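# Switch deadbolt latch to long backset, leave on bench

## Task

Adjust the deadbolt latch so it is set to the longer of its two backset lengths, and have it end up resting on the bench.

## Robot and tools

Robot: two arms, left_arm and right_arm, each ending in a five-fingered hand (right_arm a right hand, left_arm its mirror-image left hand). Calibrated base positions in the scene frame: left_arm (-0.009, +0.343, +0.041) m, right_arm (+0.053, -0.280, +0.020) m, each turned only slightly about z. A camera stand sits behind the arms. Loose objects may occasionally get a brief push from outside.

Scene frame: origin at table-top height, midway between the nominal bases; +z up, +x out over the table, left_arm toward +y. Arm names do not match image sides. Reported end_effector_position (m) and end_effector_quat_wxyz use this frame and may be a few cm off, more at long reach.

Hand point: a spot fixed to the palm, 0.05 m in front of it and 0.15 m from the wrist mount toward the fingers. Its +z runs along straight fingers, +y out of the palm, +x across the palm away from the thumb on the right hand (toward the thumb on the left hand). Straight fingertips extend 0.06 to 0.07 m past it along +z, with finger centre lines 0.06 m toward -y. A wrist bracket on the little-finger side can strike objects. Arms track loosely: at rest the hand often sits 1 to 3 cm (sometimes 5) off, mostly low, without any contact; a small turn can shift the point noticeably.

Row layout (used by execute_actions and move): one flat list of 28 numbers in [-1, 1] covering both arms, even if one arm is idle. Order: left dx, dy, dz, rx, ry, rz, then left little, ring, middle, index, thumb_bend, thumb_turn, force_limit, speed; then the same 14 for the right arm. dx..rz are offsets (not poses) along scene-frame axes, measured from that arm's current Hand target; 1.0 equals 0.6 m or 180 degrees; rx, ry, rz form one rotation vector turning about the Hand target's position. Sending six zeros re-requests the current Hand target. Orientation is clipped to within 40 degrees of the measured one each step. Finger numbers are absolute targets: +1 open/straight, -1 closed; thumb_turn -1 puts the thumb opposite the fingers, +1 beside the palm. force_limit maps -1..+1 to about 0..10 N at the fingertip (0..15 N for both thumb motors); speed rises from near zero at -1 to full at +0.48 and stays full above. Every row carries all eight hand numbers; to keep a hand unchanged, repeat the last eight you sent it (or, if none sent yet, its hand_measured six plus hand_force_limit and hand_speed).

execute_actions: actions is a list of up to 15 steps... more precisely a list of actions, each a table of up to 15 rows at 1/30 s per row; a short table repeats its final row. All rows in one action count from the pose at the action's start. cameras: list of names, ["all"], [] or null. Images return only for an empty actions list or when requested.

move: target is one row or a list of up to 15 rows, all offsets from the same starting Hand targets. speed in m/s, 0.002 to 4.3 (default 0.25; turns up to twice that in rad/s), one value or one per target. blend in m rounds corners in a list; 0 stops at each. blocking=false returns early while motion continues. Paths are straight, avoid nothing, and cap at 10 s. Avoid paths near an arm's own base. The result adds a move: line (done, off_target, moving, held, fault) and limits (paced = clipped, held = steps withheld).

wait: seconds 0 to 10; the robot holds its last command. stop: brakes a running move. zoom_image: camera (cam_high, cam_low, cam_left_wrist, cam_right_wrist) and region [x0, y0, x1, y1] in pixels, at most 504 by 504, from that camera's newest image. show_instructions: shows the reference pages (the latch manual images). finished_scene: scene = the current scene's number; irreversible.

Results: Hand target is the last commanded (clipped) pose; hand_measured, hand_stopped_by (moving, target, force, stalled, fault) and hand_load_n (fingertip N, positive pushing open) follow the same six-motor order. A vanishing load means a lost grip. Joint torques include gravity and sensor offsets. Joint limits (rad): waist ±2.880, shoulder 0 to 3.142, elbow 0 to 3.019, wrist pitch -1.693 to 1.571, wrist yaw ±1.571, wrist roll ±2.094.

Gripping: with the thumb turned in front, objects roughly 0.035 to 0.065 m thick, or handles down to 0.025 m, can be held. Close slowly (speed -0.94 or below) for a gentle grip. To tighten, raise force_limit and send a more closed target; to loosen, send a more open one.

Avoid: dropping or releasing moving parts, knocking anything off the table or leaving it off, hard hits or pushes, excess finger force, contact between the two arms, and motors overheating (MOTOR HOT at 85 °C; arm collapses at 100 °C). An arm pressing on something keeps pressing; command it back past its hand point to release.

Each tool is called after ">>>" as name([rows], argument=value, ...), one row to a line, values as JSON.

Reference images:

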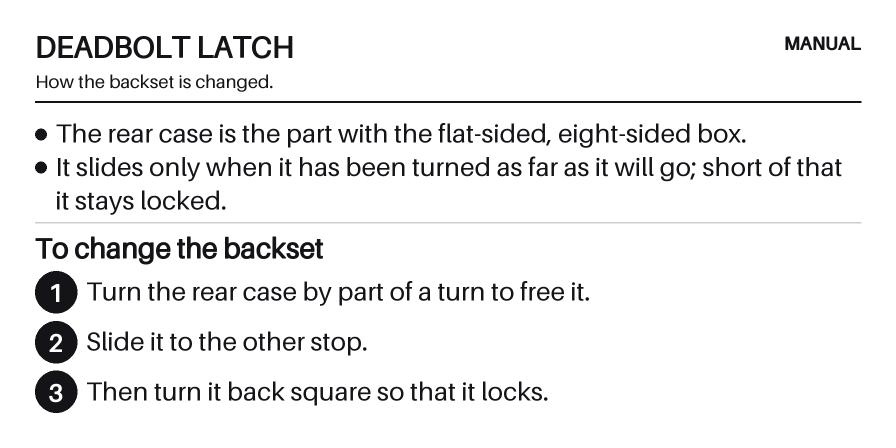

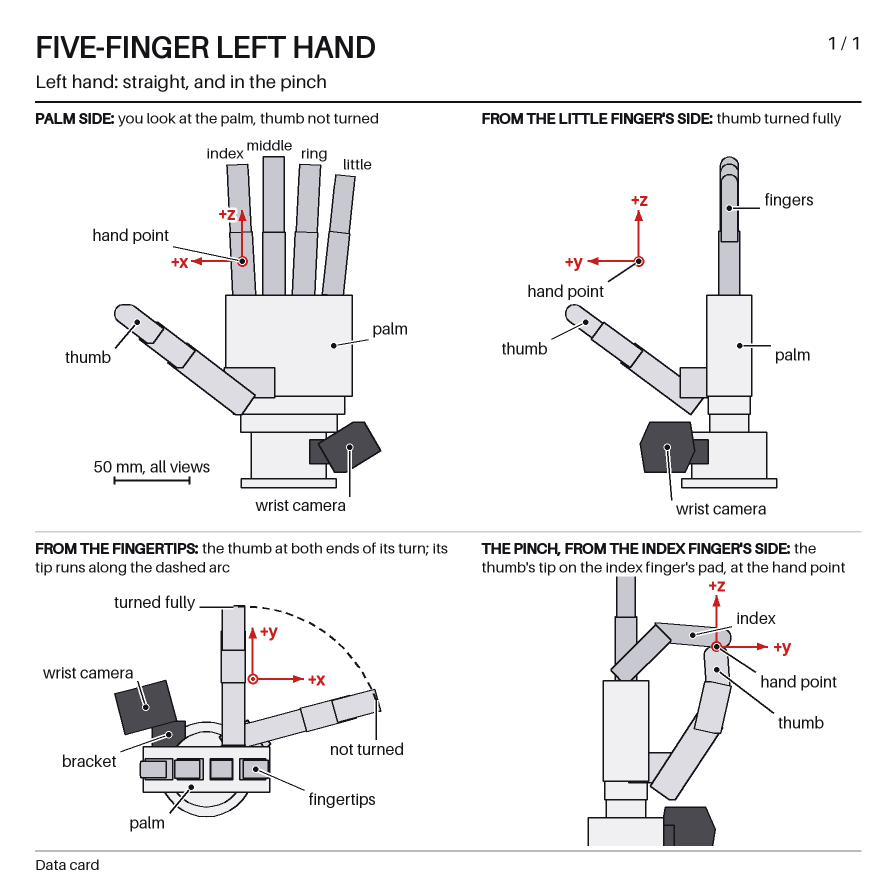

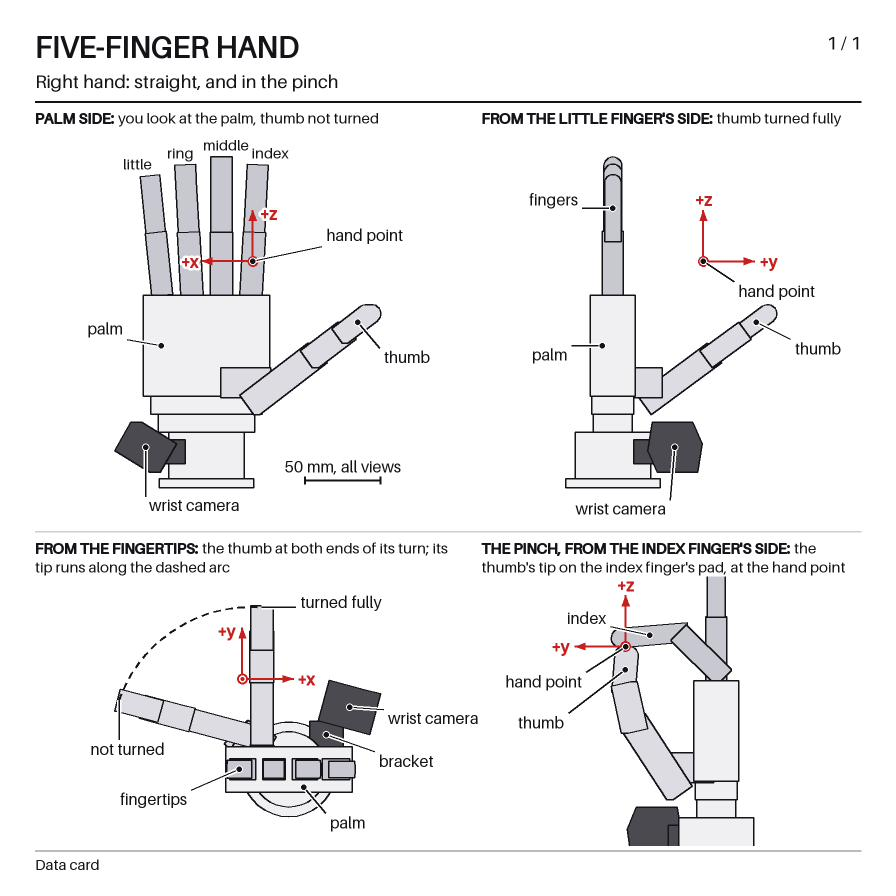

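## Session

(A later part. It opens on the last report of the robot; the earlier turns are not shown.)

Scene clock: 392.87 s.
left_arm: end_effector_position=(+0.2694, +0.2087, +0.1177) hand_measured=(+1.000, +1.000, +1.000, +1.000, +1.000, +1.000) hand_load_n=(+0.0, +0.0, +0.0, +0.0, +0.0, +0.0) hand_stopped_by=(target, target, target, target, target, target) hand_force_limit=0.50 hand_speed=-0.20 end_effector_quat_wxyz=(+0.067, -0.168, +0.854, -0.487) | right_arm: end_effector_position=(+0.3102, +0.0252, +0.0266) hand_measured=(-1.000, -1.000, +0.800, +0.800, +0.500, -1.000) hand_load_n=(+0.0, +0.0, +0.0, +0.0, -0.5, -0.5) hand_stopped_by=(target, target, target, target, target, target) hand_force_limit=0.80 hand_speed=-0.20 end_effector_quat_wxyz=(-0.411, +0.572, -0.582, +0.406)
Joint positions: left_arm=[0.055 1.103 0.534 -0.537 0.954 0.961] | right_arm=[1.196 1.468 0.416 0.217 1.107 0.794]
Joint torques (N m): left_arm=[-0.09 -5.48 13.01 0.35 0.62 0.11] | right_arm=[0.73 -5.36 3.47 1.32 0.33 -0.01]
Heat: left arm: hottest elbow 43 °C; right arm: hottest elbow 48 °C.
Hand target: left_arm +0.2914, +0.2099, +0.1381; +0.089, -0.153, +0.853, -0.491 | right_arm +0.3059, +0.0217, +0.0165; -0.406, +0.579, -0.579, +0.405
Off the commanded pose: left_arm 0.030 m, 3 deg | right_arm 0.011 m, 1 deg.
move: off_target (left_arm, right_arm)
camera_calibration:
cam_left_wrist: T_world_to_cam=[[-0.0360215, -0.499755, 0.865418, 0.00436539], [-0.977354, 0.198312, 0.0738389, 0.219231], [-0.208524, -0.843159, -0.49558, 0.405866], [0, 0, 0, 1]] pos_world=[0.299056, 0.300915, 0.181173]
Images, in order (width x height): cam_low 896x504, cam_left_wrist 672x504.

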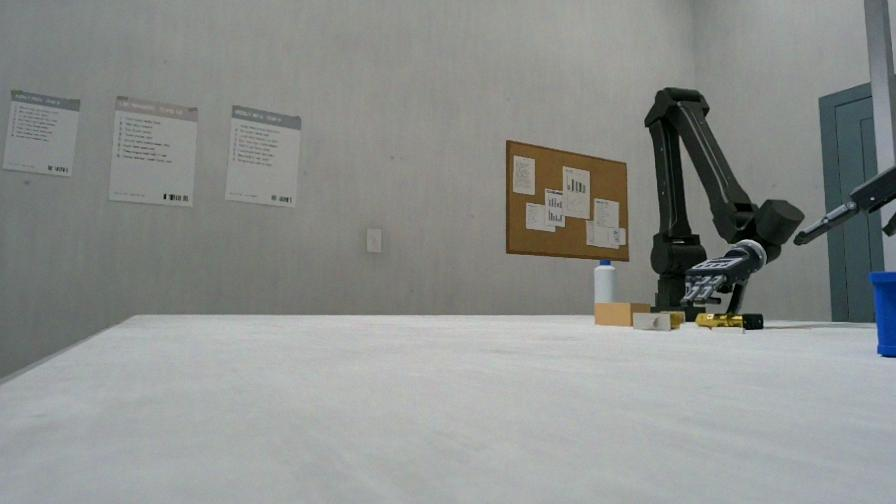

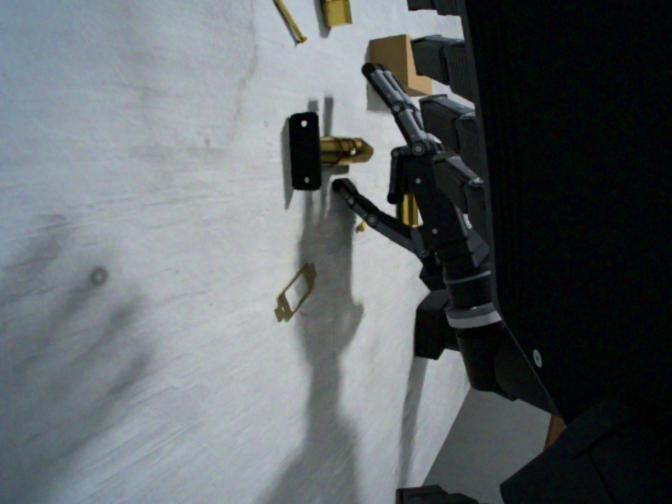

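>>> move([
  [0,0,0,0,0,0,1,1,1,1,1,1,0.5,-0.2,0.003,-0.022,0.06,0,0,0,-1,-1,0.8,0.8,0.5,-1,0.8,-0.2],
  [0,0,0,0,0,0,1,1,1,1,1,1,0.5,-0.2,0.002,-0.0185,-0.0125,0,0,0,-1,-1,0.8,0.8,0.5,-1,0.8,-0.2],
], speed=[0.15,0.1], cameras=["cam_left_wrist","cam_low","cam_high","cam_right_wrist"])

>>> zoom_image(camera="cam_left_wrist", region=[280, 90, 420, 230])

>>> zoom_image(camera="cam_high", region=[375, 180, 435, 240])

Scene clock: 399.63 s.
left_arm: end_effector_position=(+0.2694, +0.2087, +0.1177) hand_measured=(+1.000, +1.000, +1.000, +1.000, +1.000, +1.000) hand_load_n=(+0.0, +0.0, +0.0, +0.0, +0.0, +0.0) hand_stopped_by=(target, target, target, target, target, target) hand_force_limit=0.50 hand_speed=-0.20 end_effector_quat_wxyz=(+0.067, -0.168, +0.854, -0.487) | right_arm: end_effector_position=(+0.3087, +0.0195, +0.0261) hand_measured=(-1.000, -1.000, +0.800, +0.800, +0.500, -1.000) hand_load_n=(+0.0, +0.0, +0.0, +0.0, -2.5, -3.5) hand_stopped_by=(target, target, target, target, target, target) hand_force_limit=0.80 hand_speed=-0.20 end_effector_quat_wxyz=(-0.421, +0.567, -0.582, +0.404)
Joint positions: left_arm=[0.055 1.103 0.534 -0.537 0.954 0.961] | right_arm=[1.196 1.464 0.382 0.286 1.108 0.774]
Joint torques (N m): left_arm=[-0.15 -5.48 13 0.35 0.62 0.11] | right_arm=[-0.38 -4.13 3.19 1.22 -0.12 -0.05]
Heat: left arm: hottest elbow 44 °C; right arm: hottest elbow 47 °C.
Hand target: left_arm +0.2914, +0.2099, +0.1381; +0.089, -0.153, +0.853, -0.491 | right_arm +0.3071, +0.0107, +0.0090; -0.406, +0.579, -0.579, +0.406
Off the commanded pose: left_arm 0.030 m, 3 deg | right_arm 0.019 m, 2 deg.
move: off_target (left_arm, right_arm)
camera_calibration:
cam_left_wrist: T_world_to_cam=[[-0.0360215, -0.499755, 0.865418, 0.00436539], [-0.977354, 0.198312, 0.0738389, 0.219231], [-0.208524, -0.843159, -0.49558, 0.405866], [0, 0, 0, 1]] pos_world=[0.299056, 0.300915, 0.181173]
cam_right_wrist: T_world_to_cam=[[-0.260193, -0.181366, -0.94837, 0.116256], [-0.5671, 0.823647, -0.00192576, 0.154694], [0.781472, 0.537319, -0.31716, -0.13119], [0, 0, 0, 1]] pos_world=[0.220497, -0.0358372, 0.0689434]

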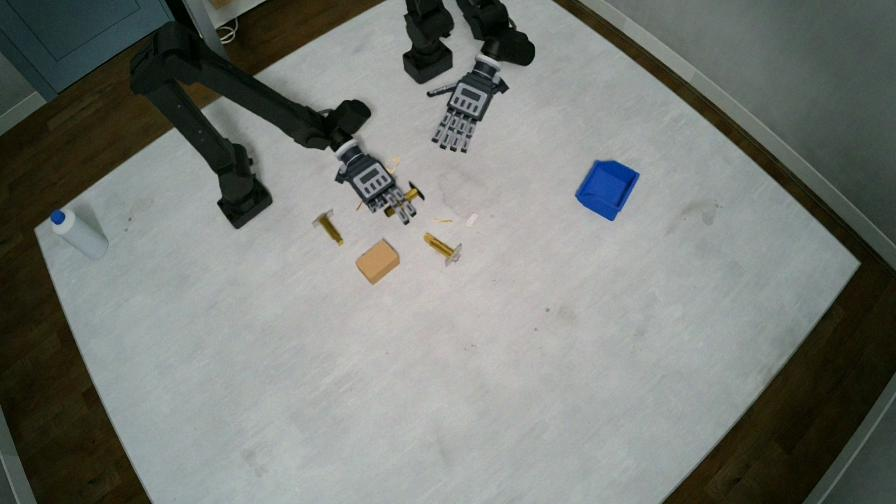

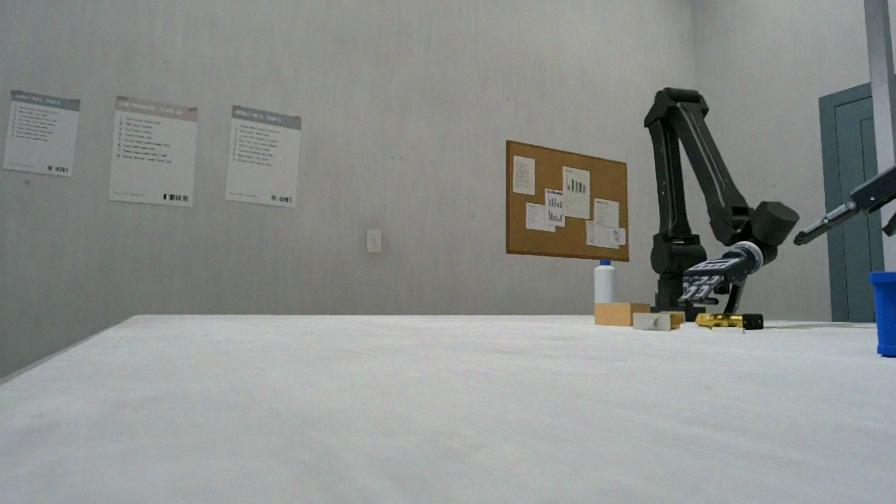

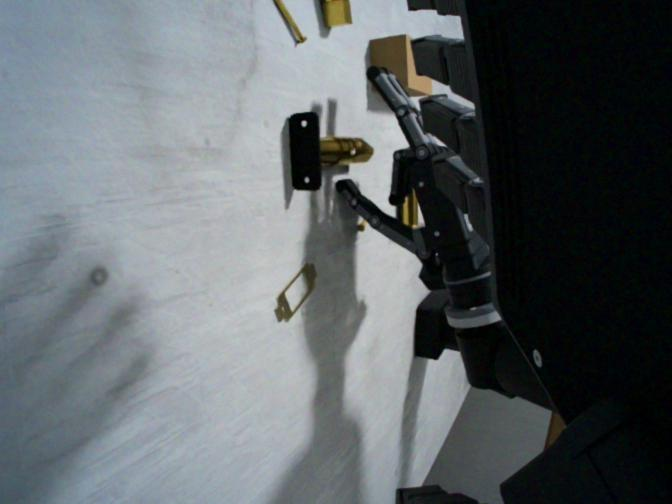

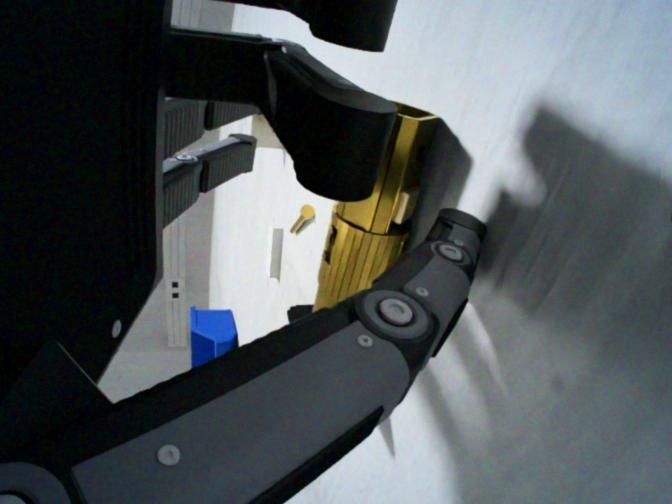

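Scaled by 3.600 from the camera's 672x504 image, which has a finer 960x720 frame.

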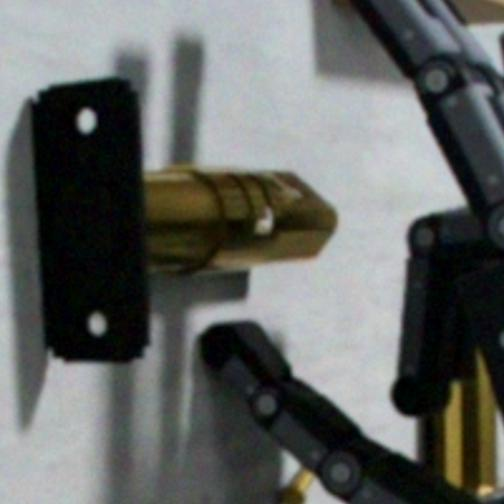

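Scaled by 8.400 from the camera's 896x504 image, which has a finer 1280x720 frame.

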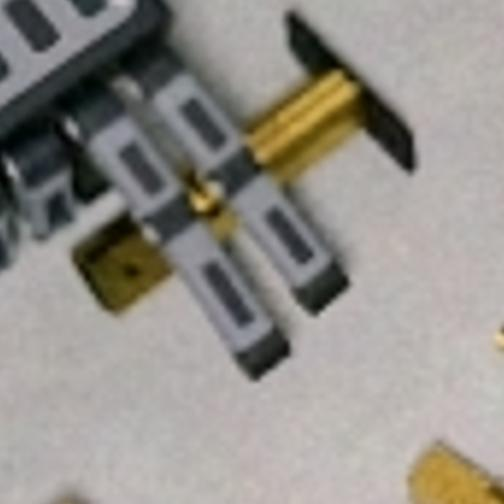

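>>> move([
  [0,0,0,0,0,0,1,1,1,1,1,1,0.5,-0.2,0,-0.02,0.083,0,0,0,-1,-1,0.8,0.8,0.2,-1,0.8,-0.2],
  [0,0,0,0,0,0,1,1,1,1,1,1,0.5,-0.2,0,-0.0017,0.0125,0,0,0,-1,-1,0.8,0.8,0.2,-1,0.8,-0.2],
], speed=[0.15,0.08], cameras=["cam_left_wrist","cam_low","cam_high","cam_right_wrist"])

>>> zoom_image(camera="cam_left_wrist", region=[280, 90, 420, 230])

>>> zoom_image(camera="cam_high", region=[375, 180, 435, 240])

Scene clock: 402.80 s.
left_arm: end_effector_position=(+0.2694, +0.2087, +0.1177) hand_measured=(+1.000, +1.000, +1.000, +1.000, +1.000, +1.000) hand_load_n=(+0.0, +0.0, -0.5, +0.0, +0.0, +0.0) hand_stopped_by=(target, target, target, target, target, target) hand_force_limit=0.50 hand_speed=-0.20 end_effector_quat_wxyz=(+0.067, -0.168, +0.854, -0.487) | right_arm: end_effector_position=(+0.3066, +0.0103, +0.0177) hand_measured=(-1.000, -1.000, +0.800, +0.800, +0.200, -1.000) hand_load_n=(+0.0, +0.0, +0.0, +0.0, +0.0, +0.0) hand_stopped_by=(target, target, target, target, target, target) hand_force_limit=0.80 hand_speed=-0.20 end_effector_quat_wxyz=(-0.403, +0.583, -0.576, +0.406)
Joint positions: left_arm=[0.055 1.103 0.534 -0.537 0.954 0.961] | right_arm=[1.184 1.46 0.374 0.255 1.084 0.76]
Joint torques (N m): left_arm=[-0.09 -5.42 13 0.35 0.62 0.11] | right_arm=[0.26 -5.95 3.84 1.37 0.72 0.03]
Heat: left arm: hottest elbow 45 °C; right arm: hottest elbow 47 °C.
Hand target: left_arm +0.2914, +0.2099, +0.1381; +0.089, -0.153, +0.853, -0.491 | right_arm +0.3071, +0.0098, +0.0166; -0.406, +0.579, -0.579, +0.405
Off the commanded pose: left_arm 0.030 m, 3 deg | right_arm 0.001 m, 1 deg.
move: off_target (left_arm)
camera_calibration:
cam_left_wrist: T_world_to_cam=[[-0.0360215, -0.499755, 0.865418, 0.00436539], [-0.977354, 0.198312, 0.0738389, 0.219231], [-0.208524, -0.843159, -0.49558, 0.405866], [0, 0, 0, 1]] pos_world=[0.299056, 0.300915, 0.181173]
cam_right_wrist: T_world_to_cam=[[-0.284399, -0.222916, -0.93243, 0.113589], [-0.57472, 0.818099, -0.0202887, 0.163749], [0.767342, 0.530116, -0.36078, -0.122085], [0, 0, 0, 1]] pos_world=[0.220095, -0.0439226, 0.0651906]

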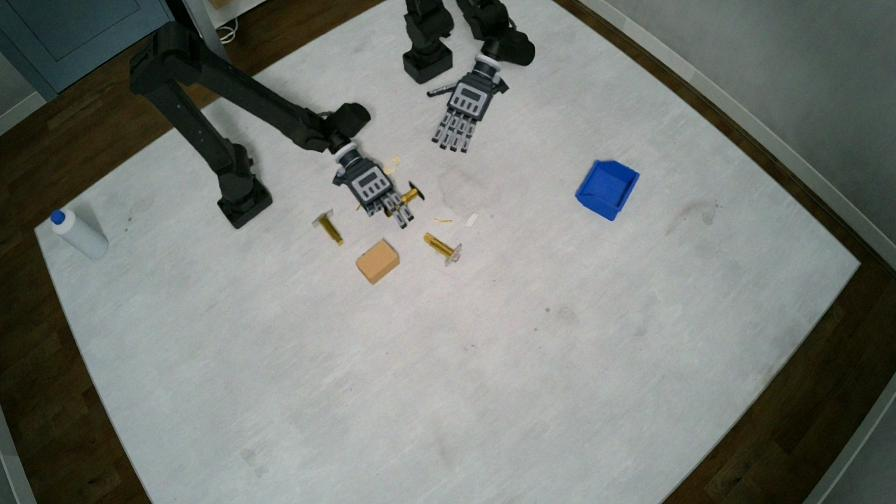

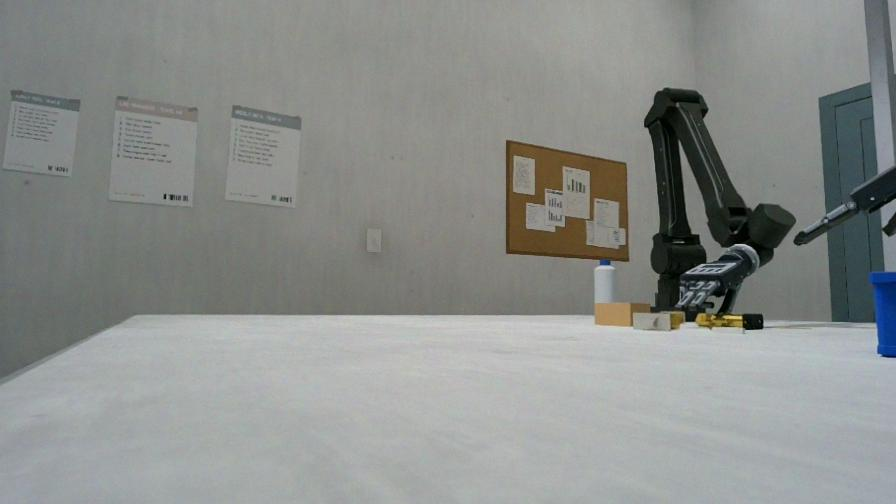

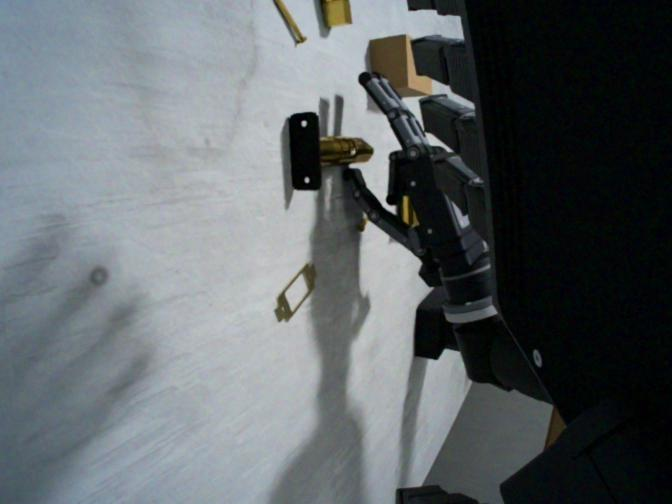

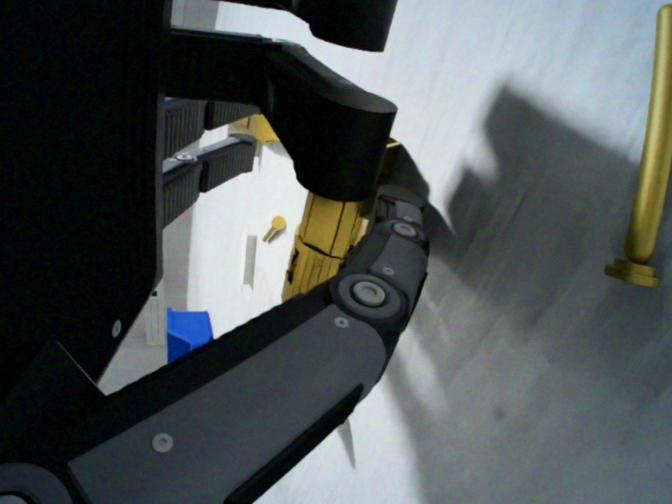

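Scaled by 3.600 from the camera's 672x504 image, which has a finer 960x720 frame.

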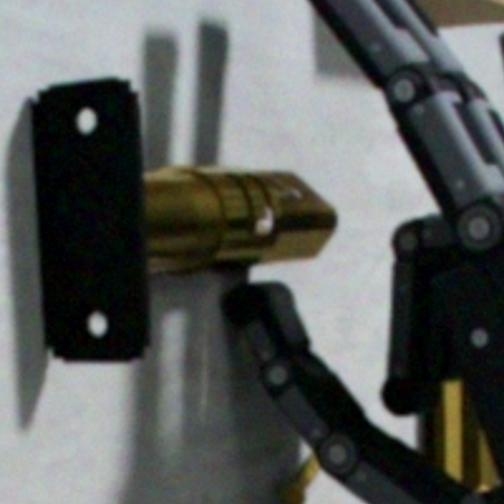

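Scaled by 8.400 from the camera's 896x504 image, which has a finer 1280x720 frame.

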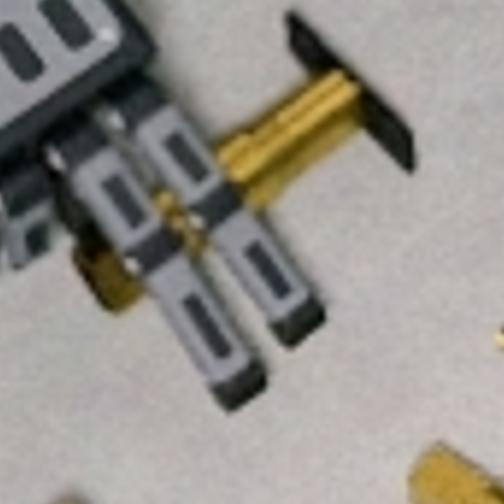

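>>> execute_actions([
  [[0,0,0,0,0,0,1,1,1,1,1,1,0.5,-0.2,0,0,0,0,0,0,-1,-1,-0.2,-0.2,0.1,-1,-0.6,-0.85]],
  [[0,0,0,0,0,0,1,1,1,1,1,1,0.5,-0.2,0,0,0,0,0,0,-1,-1,-0.2,-0.2,0.1,-1,-0.6,-0.85]],
  [[0,0,0,0,0,0,1,1,1,1,1,1,0.5,-0.2,0,0,0,0,0,0,-1,-1,-0.2,-0.2,0.1,-1,-0.6,-0.85]],
  [[0,0,0,0,0,0,1,1,1,1,1,1,0.5,-0.2,0,0,0,0,0,0,-1,-1,-0.2,-0.2,0.1,-1,-0.6,-0.85]],
], cameras=["cam_left_wrist","cam_right_wrist"])

>>> zoom_image(camera="cam_left_wrist", region=[280, 90, 420, 230])

Scene clock: 405.70 s.
left_arm: end_effector_position=(+0.2694, +0.2087, +0.1177) hand_measured=(+1.000, +1.000, +1.000, +1.000, +1.000, +1.000) hand_load_n=(+0.0, +0.0, +0.0, +0.0, +0.0, +0.0) hand_stopped_by=(target, target, target, target, target, target) hand_force_limit=0.50 hand_speed=-0.20 end_effector_quat_wxyz=(+0.067, -0.168, +0.854, -0.487) | right_arm: end_effector_position=(+0.3081, +0.0103, +0.0197) hand_measured=(-1.000, -1.000, +0.120, +0.108, +0.100, -1.000) hand_load_n=(+0.0, +0.0, +2.0, +3.0, +1.5, -0.5) hand_stopped_by=(target, target, force, force, target, target) hand_force_limit=-0.60 hand_speed=-0.85 end_effector_quat_wxyz=(-0.406, +0.579, -0.577, +0.408)
Joint positions: left_arm=[0.055 1.103 0.534 -0.537 0.954 0.961] | right_arm=[1.184 1.46 0.374 0.263 1.094 0.76]
Joint torques (N m): left_arm=[-0.15 -5.54 12.98 0.34 0.62 0.11] | right_arm=[0.21 -5.95 3.86 1.09 0.35 0.03]
Heat: left arm: hottest elbow 45 °C; right arm: hottest elbow 47 °C.
Hand target: left_arm +0.2914, +0.2099, +0.1381; +0.089, -0.153, +0.853, -0.491 | right_arm +0.3071, +0.0097, +0.0166; -0.406, +0.579, -0.579, +0.405
Off the commanded pose: left_arm 0.030 m, 3 deg | right_arm 0.003 m, 0 deg.
Step readings (end_effector_position of left_arm | right_arm):
0: (+0.2694, +0.2087, +0.1177) | (+0.3066, +0.0103, +0.0177)
1: (+0.2694, +0.2087, +0.1177) | (+0.3066, +0.0103, +0.0177)
2: (+0.2694, +0.2087, +0.1177) | (+0.3066, +0.0103, +0.0177)
4: (+0.2694, +0.2087, +0.1177) | (+0.3066, +0.0103, +0.0177)
8: (+0.2694, +0.2087, +0.1177) | (+0.3066, +0.0103, +0.0177)
15: (+0.2694, +0.2087, +0.1177) | (+0.3067, +0.0102, +0.0177)
16: (+0.2694, +0.2087, +0.1177) | (+0.3067, +0.0102, +0.0177)
17: (+0.2694, +0.2087, +0.1177) | (+0.3067, +0.0102, +0.0177)
19: (+0.2694, +0.2087, +0.1177) | (+0.3067, +0.0102, +0.0177)
23: (+0.2694, +0.2087, +0.1177) | (+0.3067, +0.0102, +0.0177)
30: (+0.2694, +0.2087, +0.1177) | (+0.3067, +0.0102, +0.0177)
31: (+0.2694, +0.2087, +0.1177) | (+0.3067, +0.0102, +0.0177)
32: (+0.2694, +0.2087, +0.1177) | (+0.3067, +0.0102, +0.0177)
34: (+0.2694, +0.2087, +0.1177) | (+0.3067, +0.0102, +0.0177)
38: (+0.2694, +0.2087, +0.1177) | (+0.3067, +0.0102, +0.0177)
45: (+0.2694, +0.2087, +0.1177) | (+0.3072, +0.0102, +0.0184)
46: (+0.2694, +0.2087, +0.1177) | (+0.3074, +0.0102, +0.0187)
47: (+0.2694, +0.2087, +0.1177) | (+0.3075, +0.0102, +0.0189)
49: (+0.2694, +0.2087, +0.1177) | (+0.3078, +0.0102, +0.0193)
53: (+0.2694, +0.2087, +0.1177) | (+0.3081, +0.0103, +0.0197)
60: (+0.2694, +0.2087, +0.1177) | (+0.3081, +0.0103, +0.0197)
camera_calibration:
cam_left_wrist: T_world_to_cam=[[-0.0360215, -0.499755, 0.865418, 0.00436539], [-0.977354, 0.198312, 0.0738389, 0.219231], [-0.208524, -0.843159, -0.49558, 0.405866], [0, 0, 0, 1]] pos_world=[0.299056, 0.300915, 0.181173]
cam_right_wrist: T_world_to_cam=[[-0.277158, -0.216263, -0.93617, 0.113733], [-0.569211, 0.821914, -0.0213507, 0.16295], [0.774068, 0.526961, -0.350899, -0.1247], [0, 0, 0, 1]] pos_world=[0.220801, -0.0436227, 0.0661955]
Images, in order (width x height): cam_left_wrist 672x504, cam_right_wrist 672x504.

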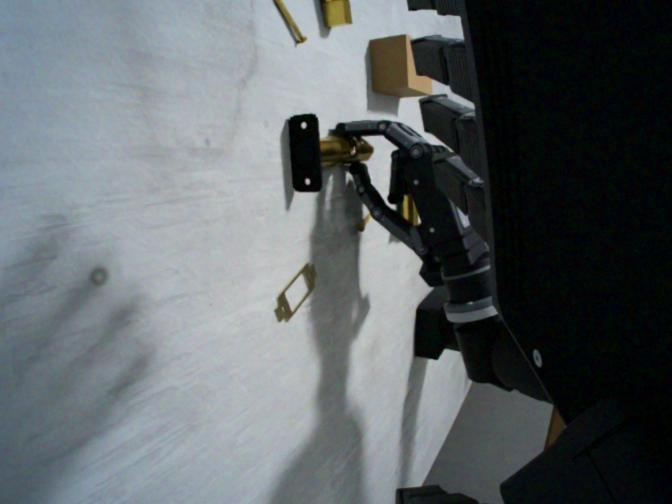

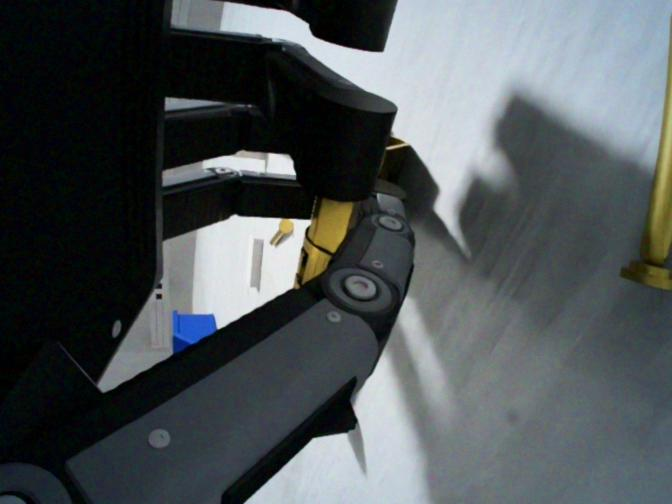

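Scaled by 3.600 from the camera's 672x504 image, which has a finer 960x720 frame.

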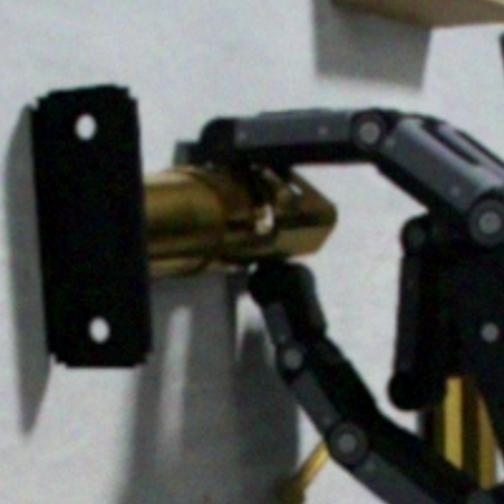

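>>> execute_actions([
  [[0,0,0,0,0,0,1,1,1,1,1,1,0.5,-0.2,0,0,0,0,0,0,-1,-1,-0.3,-0.3,-0.1,-1,-0.2,-0.88]],
  [[0,0,0,0,0,0,1,1,1,1,1,1,0.5,-0.2,0,0,0,0,0,0,-1,-1,-0.3,-0.3,-0.1,-1,-0.2,-0.88]],
  [[0,0,0,0,0,0,1,1,1,1,1,1,0.5,-0.2,0,0,0,0,0,0,-1,-1,-0.3,-0.3,-0.1,-1,-0.2,-0.88]],
], cameras=["cam_left_wrist","cam_right_wrist"])

>>> zoom_image(camera="cam_left_wrist", region=[280, 90, 420, 230])

Scene clock: 407.83 s.
left_arm: end_effector_position=(+0.2694, +0.2087, +0.1177) hand_measured=(+1.000, +1.000, +1.000, +1.000, +1.000, +1.000) hand_load_n=(+0.0, +0.0, +0.0, +0.0, +0.0, +0.0) hand_stopped_by=(target, target, target, target, target, target) hand_force_limit=0.50 hand_speed=-0.20 end_effector_quat_wxyz=(+0.067, -0.168, +0.854, -0.487) | right_arm: end_effector_position=(+0.3081, +0.0103, +0.0197) hand_measured=(-1.000, -1.000, +0.112, +0.098, +0.084, -1.000) hand_load_n=(+0.0, +0.0, +5.0, +6.0, +6.0, -0.5) hand_stopped_by=(target, target, force, force, force, target) hand_force_limit=-0.20 hand_speed=-0.88 end_effector_quat_wxyz=(-0.406, +0.579, -0.577, +0.408)
Joint positions: left_arm=[0.055 1.103 0.534 -0.537 0.954 0.961] | right_arm=[1.184 1.46 0.374 0.263 1.094 0.76]
Joint torques (N m): left_arm=[-0.15 -5.42 13.03 0.35 0.62 0.11] | right_arm=[0.26 -6.07 3.84 1.07 0.35 0.03]
Heat: left arm: hottest elbow 46 °C; right arm: hottest elbow 46 °C.
Hand target: left_arm +0.2914, +0.2099, +0.1381; +0.089, -0.153, +0.853, -0.491 | right_arm +0.3071, +0.0098, +0.0166; -0.406, +0.579, -0.579, +0.405
Off the commanded pose: left_arm 0.030 m, 3 deg | right_arm 0.003 m, 0 deg.
Step readings (end_effector_position of left_arm | right_arm):
0: (+0.2694, +0.2087, +0.1177) | (+0.3081, +0.0103, +0.0197)
1: (+0.2694, +0.2087, +0.1177) | (+0.3081, +0.0103, +0.0197)
2: (+0.2694, +0.2087, +0.1177) | (+0.3081, +0.0103, +0.0197)
4: (+0.2694, +0.2087, +0.1177) | (+0.3081, +0.0103, +0.0197)
8: (+0.2694, +0.2087, +0.1177) | (+0.3081, +0.0103, +0.0197)
15: (+0.2694, +0.2087, +0.1177) | (+0.3081, +0.0103, +0.0197)
16: (+0.2694, +0.2087, +0.1177) | (+0.3081, +0.0103, +0.0197)
17: (+0.2694, +0.2087, +0.1177) | (+0.3081, +0.0103, +0.0197)
19: (+0.2694, +0.2087, +0.1177) | (+0.3081, +0.0103, +0.0197)
23: (+0.2694, +0.2087, +0.1177) | (+0.3081, +0.0103, +0.0197)
30: (+0.2694, +0.2087, +0.1177) | (+0.3081, +0.0103, +0.0197)
31: (+0.2694, +0.2087, +0.1177) | (+0.3081, +0.0103, +0.0197)
32: (+0.2694, +0.2087, +0.1177) | (+0.3081, +0.0103, +0.0197)
34: (+0.2694, +0.2087, +0.1177) | (+0.3081, +0.0103, +0.0197)
38: (+0.2694, +0.2087, +0.1177) | (+0.3081, +0.0103, +0.0197)
45: (+0.2694, +0.2087, +0.1177) | (+0.3081, +0.0103, +0.0197)
camera_calibration:
cam_left_wrist: T_world_to_cam=[[-0.0360215, -0.499755, 0.865418, 0.00436539], [-0.977354, 0.198312, 0.0738389, 0.219231], [-0.208524, -0.843159, -0.49558, 0.405866], [0, 0, 0, 1]] pos_world=[0.299056, 0.300915, 0.181173]
cam_right_wrist: T_world_to_cam=[[-0.277158, -0.216263, -0.93617, 0.113733], [-0.569211, 0.821914, -0.0213507, 0.16295], [0.774068, 0.526961, -0.350899, -0.1247], [0, 0, 0, 1]] pos_world=[0.220801, -0.0436227, 0.0661955]
Images, in order (width x height): cam_left_wrist 672x504, cam_right_wrist 672x504.

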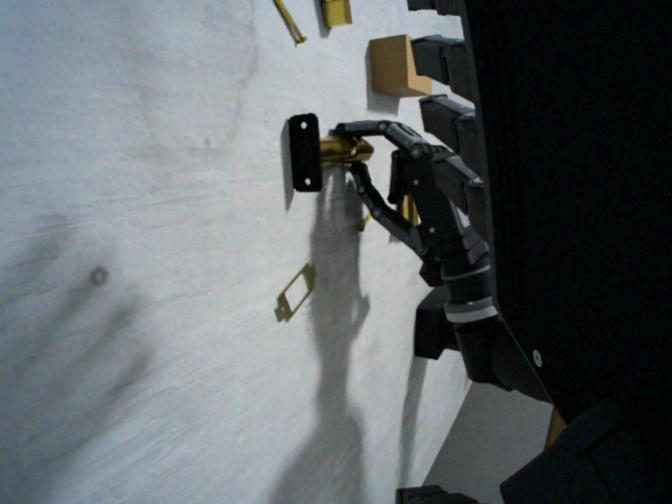

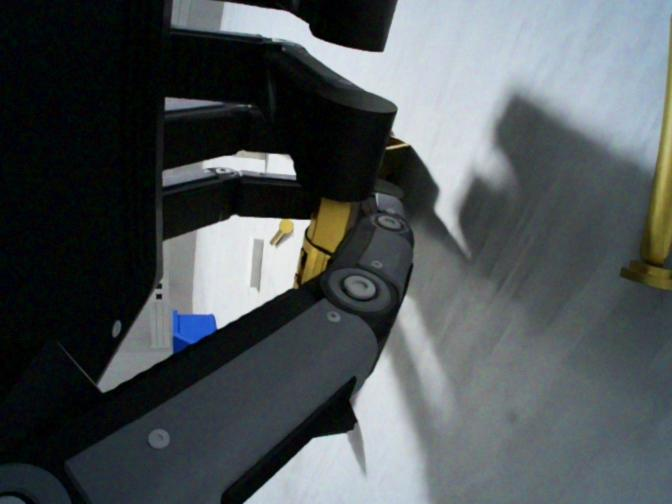

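Scaled by 3.600 from the camera's 672x504 image, which has a finer 960x720 frame.

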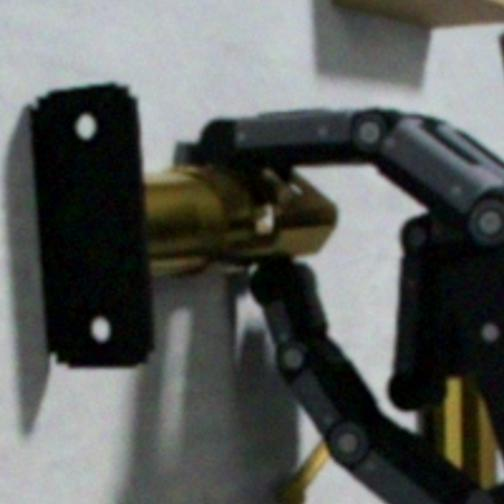

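>>> execute_actions([
  [[0,0,0,0,0,0,1,1,1,1,1,1,0.5,-0.2,0,0,0,0,0,0,-1,-1,-0.45,-0.45,-0.3,-1,0.6,-0.9]],
  [[0,0,0,0,0,0,1,1,1,1,1,1,0.5,-0.2,0,0,0,0,0,0,-1,-1,-0.45,-0.45,-0.3,-1,0.6,-0.9]],
  [[0,0,0,0,0,0,1,1,1,1,1,1,0.5,-0.2,0,0,0,0,0,0,-1,-1,-0.45,-0.45,-0.3,-1,0.6,-0.9]],
], cameras=["cam_left_wrist"])

>>> zoom_image(camera="cam_left_wrist", region=[280, 90, 420, 230])

Scene clock: 409.93 s.
left_arm: end_effector_position=(+0.2694, +0.2087, +0.1177) hand_measured=(+1.000, +1.000, +1.000, +1.000, +1.000, +1.000) hand_load_n=(-0.5, +0.0, +0.0, +0.0, +0.0, +0.0) hand_stopped_by=(target, target, target, target, target, target) hand_force_limit=0.50 hand_speed=-0.20 end_effector_quat_wxyz=(+0.067, -0.168, +0.854, -0.487) | right_arm: end_effector_position=(+0.3082, +0.0102, +0.0198) hand_measured=(-1.000, -1.000, +0.098, +0.084, +0.054, -1.000) hand_load_n=(+0.0, +0.0, +11.5, +12.0, +11.5, -1.0) hand_stopped_by=(target, target, force, force, force, target) hand_force_limit=0.60 hand_speed=-0.90 end_effector_quat_wxyz=(-0.406, +0.578, -0.577, +0.409)
Joint positions: left_arm=[0.055 1.103 0.534 -0.537 0.954 0.961] | right_arm=[1.184 1.46 0.374 0.264 1.095 0.76]
Joint torques (N m): left_arm=[-0.26 -5.54 13.03 0.35 0.63 0.11] | right_arm=[0.38 -5.89 3.88 1.07 0.32 0.03]
Heat: left arm: hottest elbow 46 °C; right arm: hottest elbow 46 °C.
Hand target: left_arm +0.2914, +0.2099, +0.1381; +0.089, -0.153, +0.853, -0.491 | right_arm +0.3071, +0.0098, +0.0166; -0.406, +0.579, -0.579, +0.405
Off the commanded pose: left_arm 0.030 m, 3 deg | right_arm 0.003 m, 0 deg.
Step readings (end_effector_position of left_arm | right_arm):
0: (+0.2694, +0.2087, +0.1177) | (+0.3081, +0.0103, +0.0197)
1: (+0.2694, +0.2087, +0.1177) | (+0.3081, +0.0103, +0.0197)
2: (+0.2694, +0.2087, +0.1177) | (+0.3081, +0.0103, +0.0197)
4: (+0.2694, +0.2087, +0.1177) | (+0.3081, +0.0102, +0.0198)
8: (+0.2694, +0.2087, +0.1177) | (+0.3082, +0.0102, +0.0198)
15: (+0.2694, +0.2087, +0.1177) | (+0.3082, +0.0102, +0.0198)
16: (+0.2694, +0.2087, +0.1177) | (+0.3082, +0.0102, +0.0198)
17: (+0.2694, +0.2087, +0.1177) | (+0.3082, +0.0102, +0.0198)
19: (+0.2694, +0.2087, +0.1177) | (+0.3082, +0.0102, +0.0198)
23: (+0.2694, +0.2087, +0.1177) | (+0.3082, +0.0102, +0.0198)
30: (+0.2694, +0.2087, +0.1177) | (+0.3082, +0.0102, +0.0198)
31: (+0.2694, +0.2087, +0.1177) | (+0.3082, +0.0102, +0.0198)
32: (+0.2694, +0.2087, +0.1177) | (+0.3082, +0.0102, +0.0198)
34: (+0.2694, +0.2087, +0.1177) | (+0.3082, +0.0102, +0.0198)
38: (+0.2694, +0.2087, +0.1177) | (+0.3082, +0.0102, +0.0198)
45: (+0.2694, +0.2087, +0.1177) | (+0.3082, +0.0102, +0.0198)
camera_calibration:
cam_left_wrist: T_world_to_cam=[[-0.0360215, -0.499755, 0.865418, 0.00436539], [-0.977354, 0.198312, 0.0738389, 0.219231], [-0.208524, -0.843159, -0.49558, 0.405866], [0, 0, 0, 1]] pos_world=[0.299056, 0.300915, 0.181173]
Images, in order (width x height): cam_left_wrist 672x504.

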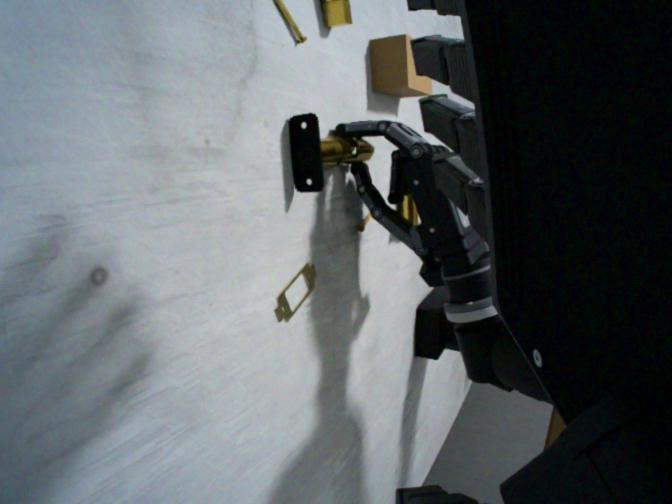

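Scaled by 3.600 from the camera's 672x504 image, which has a finer 960x720 frame.

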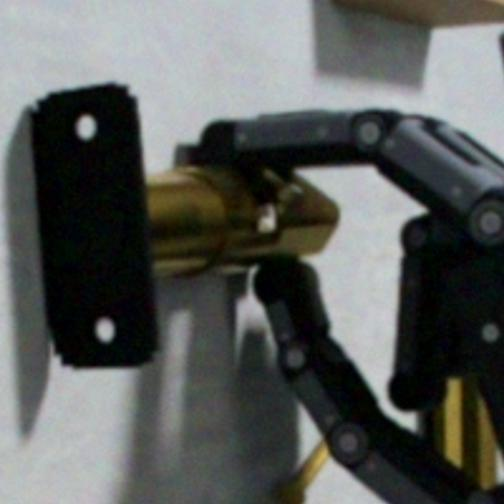

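>>> move(target=[0,0,0,0,0,0,1,1,1,1,1,1,0.5,-0.2,0.005,0,0.06,0,0,0,-1,-1,-0.45,-0.45,-0.3,-1,0.6,-0.9], speed=0.08, cameras=["cam_left_wrist","cam_low","cam_high"])

>>> zoom_image(camera="cam_left_wrist", region=[260, 70, 440, 230])

>>> zoom_image(camera="cam_low", region=[665, 265, 775, 335])

Scene clock: 412.80 s.
left_arm: end_effector_position=(+0.2694, +0.2087, +0.1177) hand_measured=(+1.000, +1.000, +1.000, +1.000, +1.000, +1.000) hand_load_n=(+0.0, +0.0, +0.0, +0.0, +0.0, +0.0) hand_stopped_by=(target, target, target, target, target, target) hand_force_limit=0.50 hand_speed=-0.20 end_effector_quat_wxyz=(+0.067, -0.168, +0.854, -0.487) | right_arm: end_effector_position=(+0.3034, +0.0018, +0.0429) hand_measured=(-1.000, -1.000, +0.098, +0.084, +0.054, -1.000) hand_load_n=(+0.0, +0.0, +12.0, +11.5, +11.5, -1.0) hand_stopped_by=(target, target, force, force, force, target) hand_force_limit=0.60 hand_speed=-0.90 end_effector_quat_wxyz=(-0.400, +0.587, -0.575, +0.407)
Joint positions: left_arm=[0.055 1.103 0.534 -0.537 0.954 0.961] | right_arm=[1.184 1.328 0.374 0.116 1.083 0.756]
Joint torques (N m): left_arm=[-0.15 -5.42 13.03 0.36 0.62 0.11] | right_arm=[-0.56 -6.18 6.67 0.57 0.53 -0.1]
Heat: left arm: hottest elbow 46 °C; right arm: hottest elbow 46 °C.
Hand target: left_arm +0.2914, +0.2099, +0.1381; +0.089, -0.153, +0.853, -0.491 | right_arm +0.3101, +0.0098, +0.0525; -0.406, +0.579, -0.579, +0.405
Off the commanded pose: left_arm 0.030 m, 3 deg | right_arm 0.014 m, 1 deg.
move: off_target (left_arm, right_arm)
camera_calibration:
cam_left_wrist: T_world_to_cam=[[-0.0360215, -0.499755, 0.865418, 0.00436539], [-0.977354, 0.198312, 0.0738389, 0.219231], [-0.208524, -0.843159, -0.49558, 0.405866], [0, 0, 0, 1]] pos_world=[0.299056, 0.300915, 0.181173]
Images, in order (width x height): cam_high 896x504, cam_low 896x504, cam_left_wrist 672x504.

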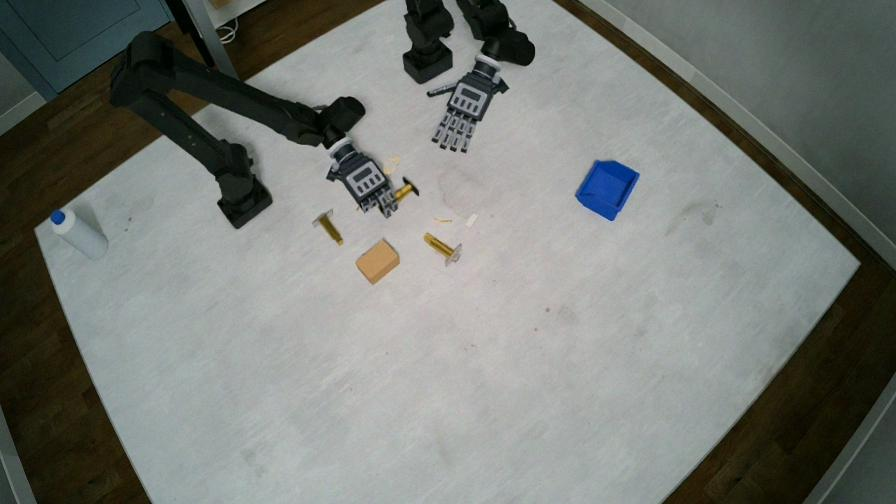

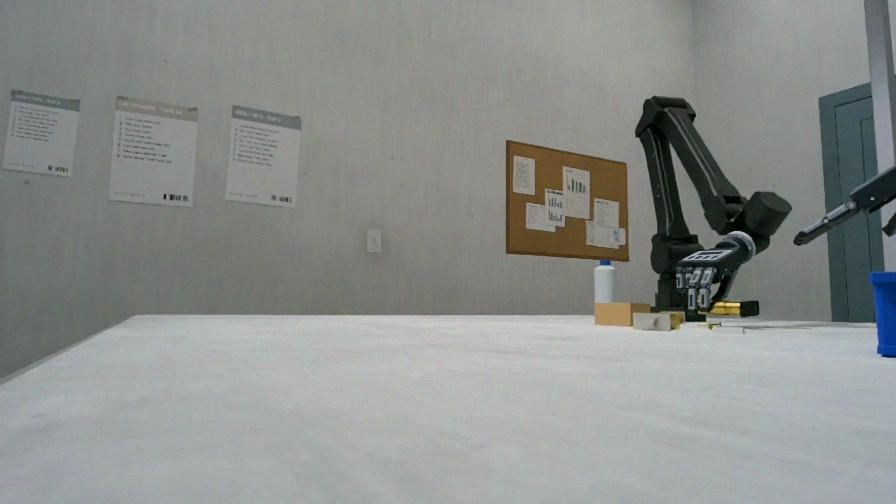

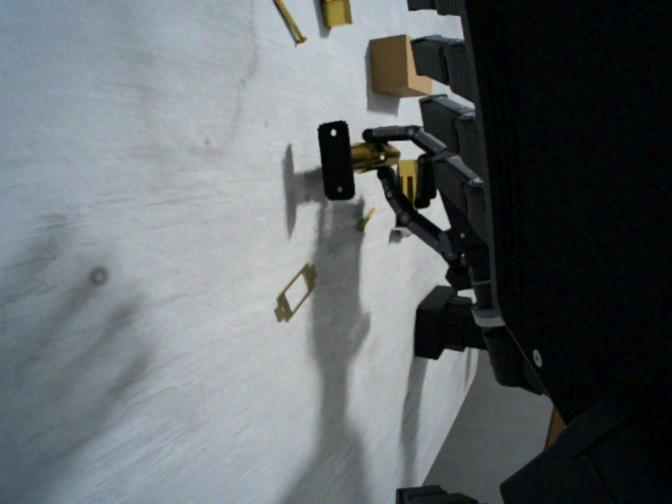

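Scaled by 2.800 from the camera's 672x504 image, which has a finer 960x720 frame.

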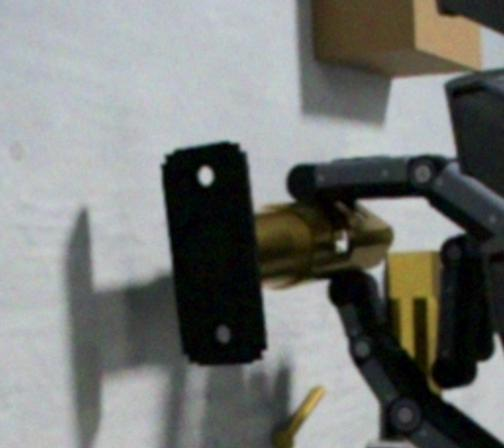

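Scaled by 4.582 from the camera's 896x504 image, which has a finer 1280x720 frame.

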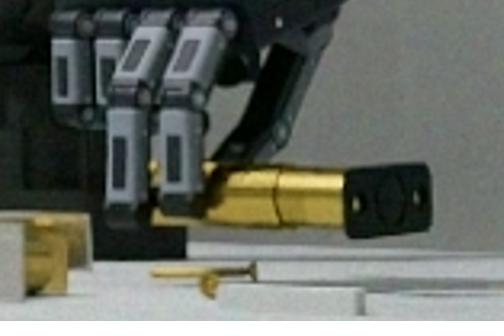

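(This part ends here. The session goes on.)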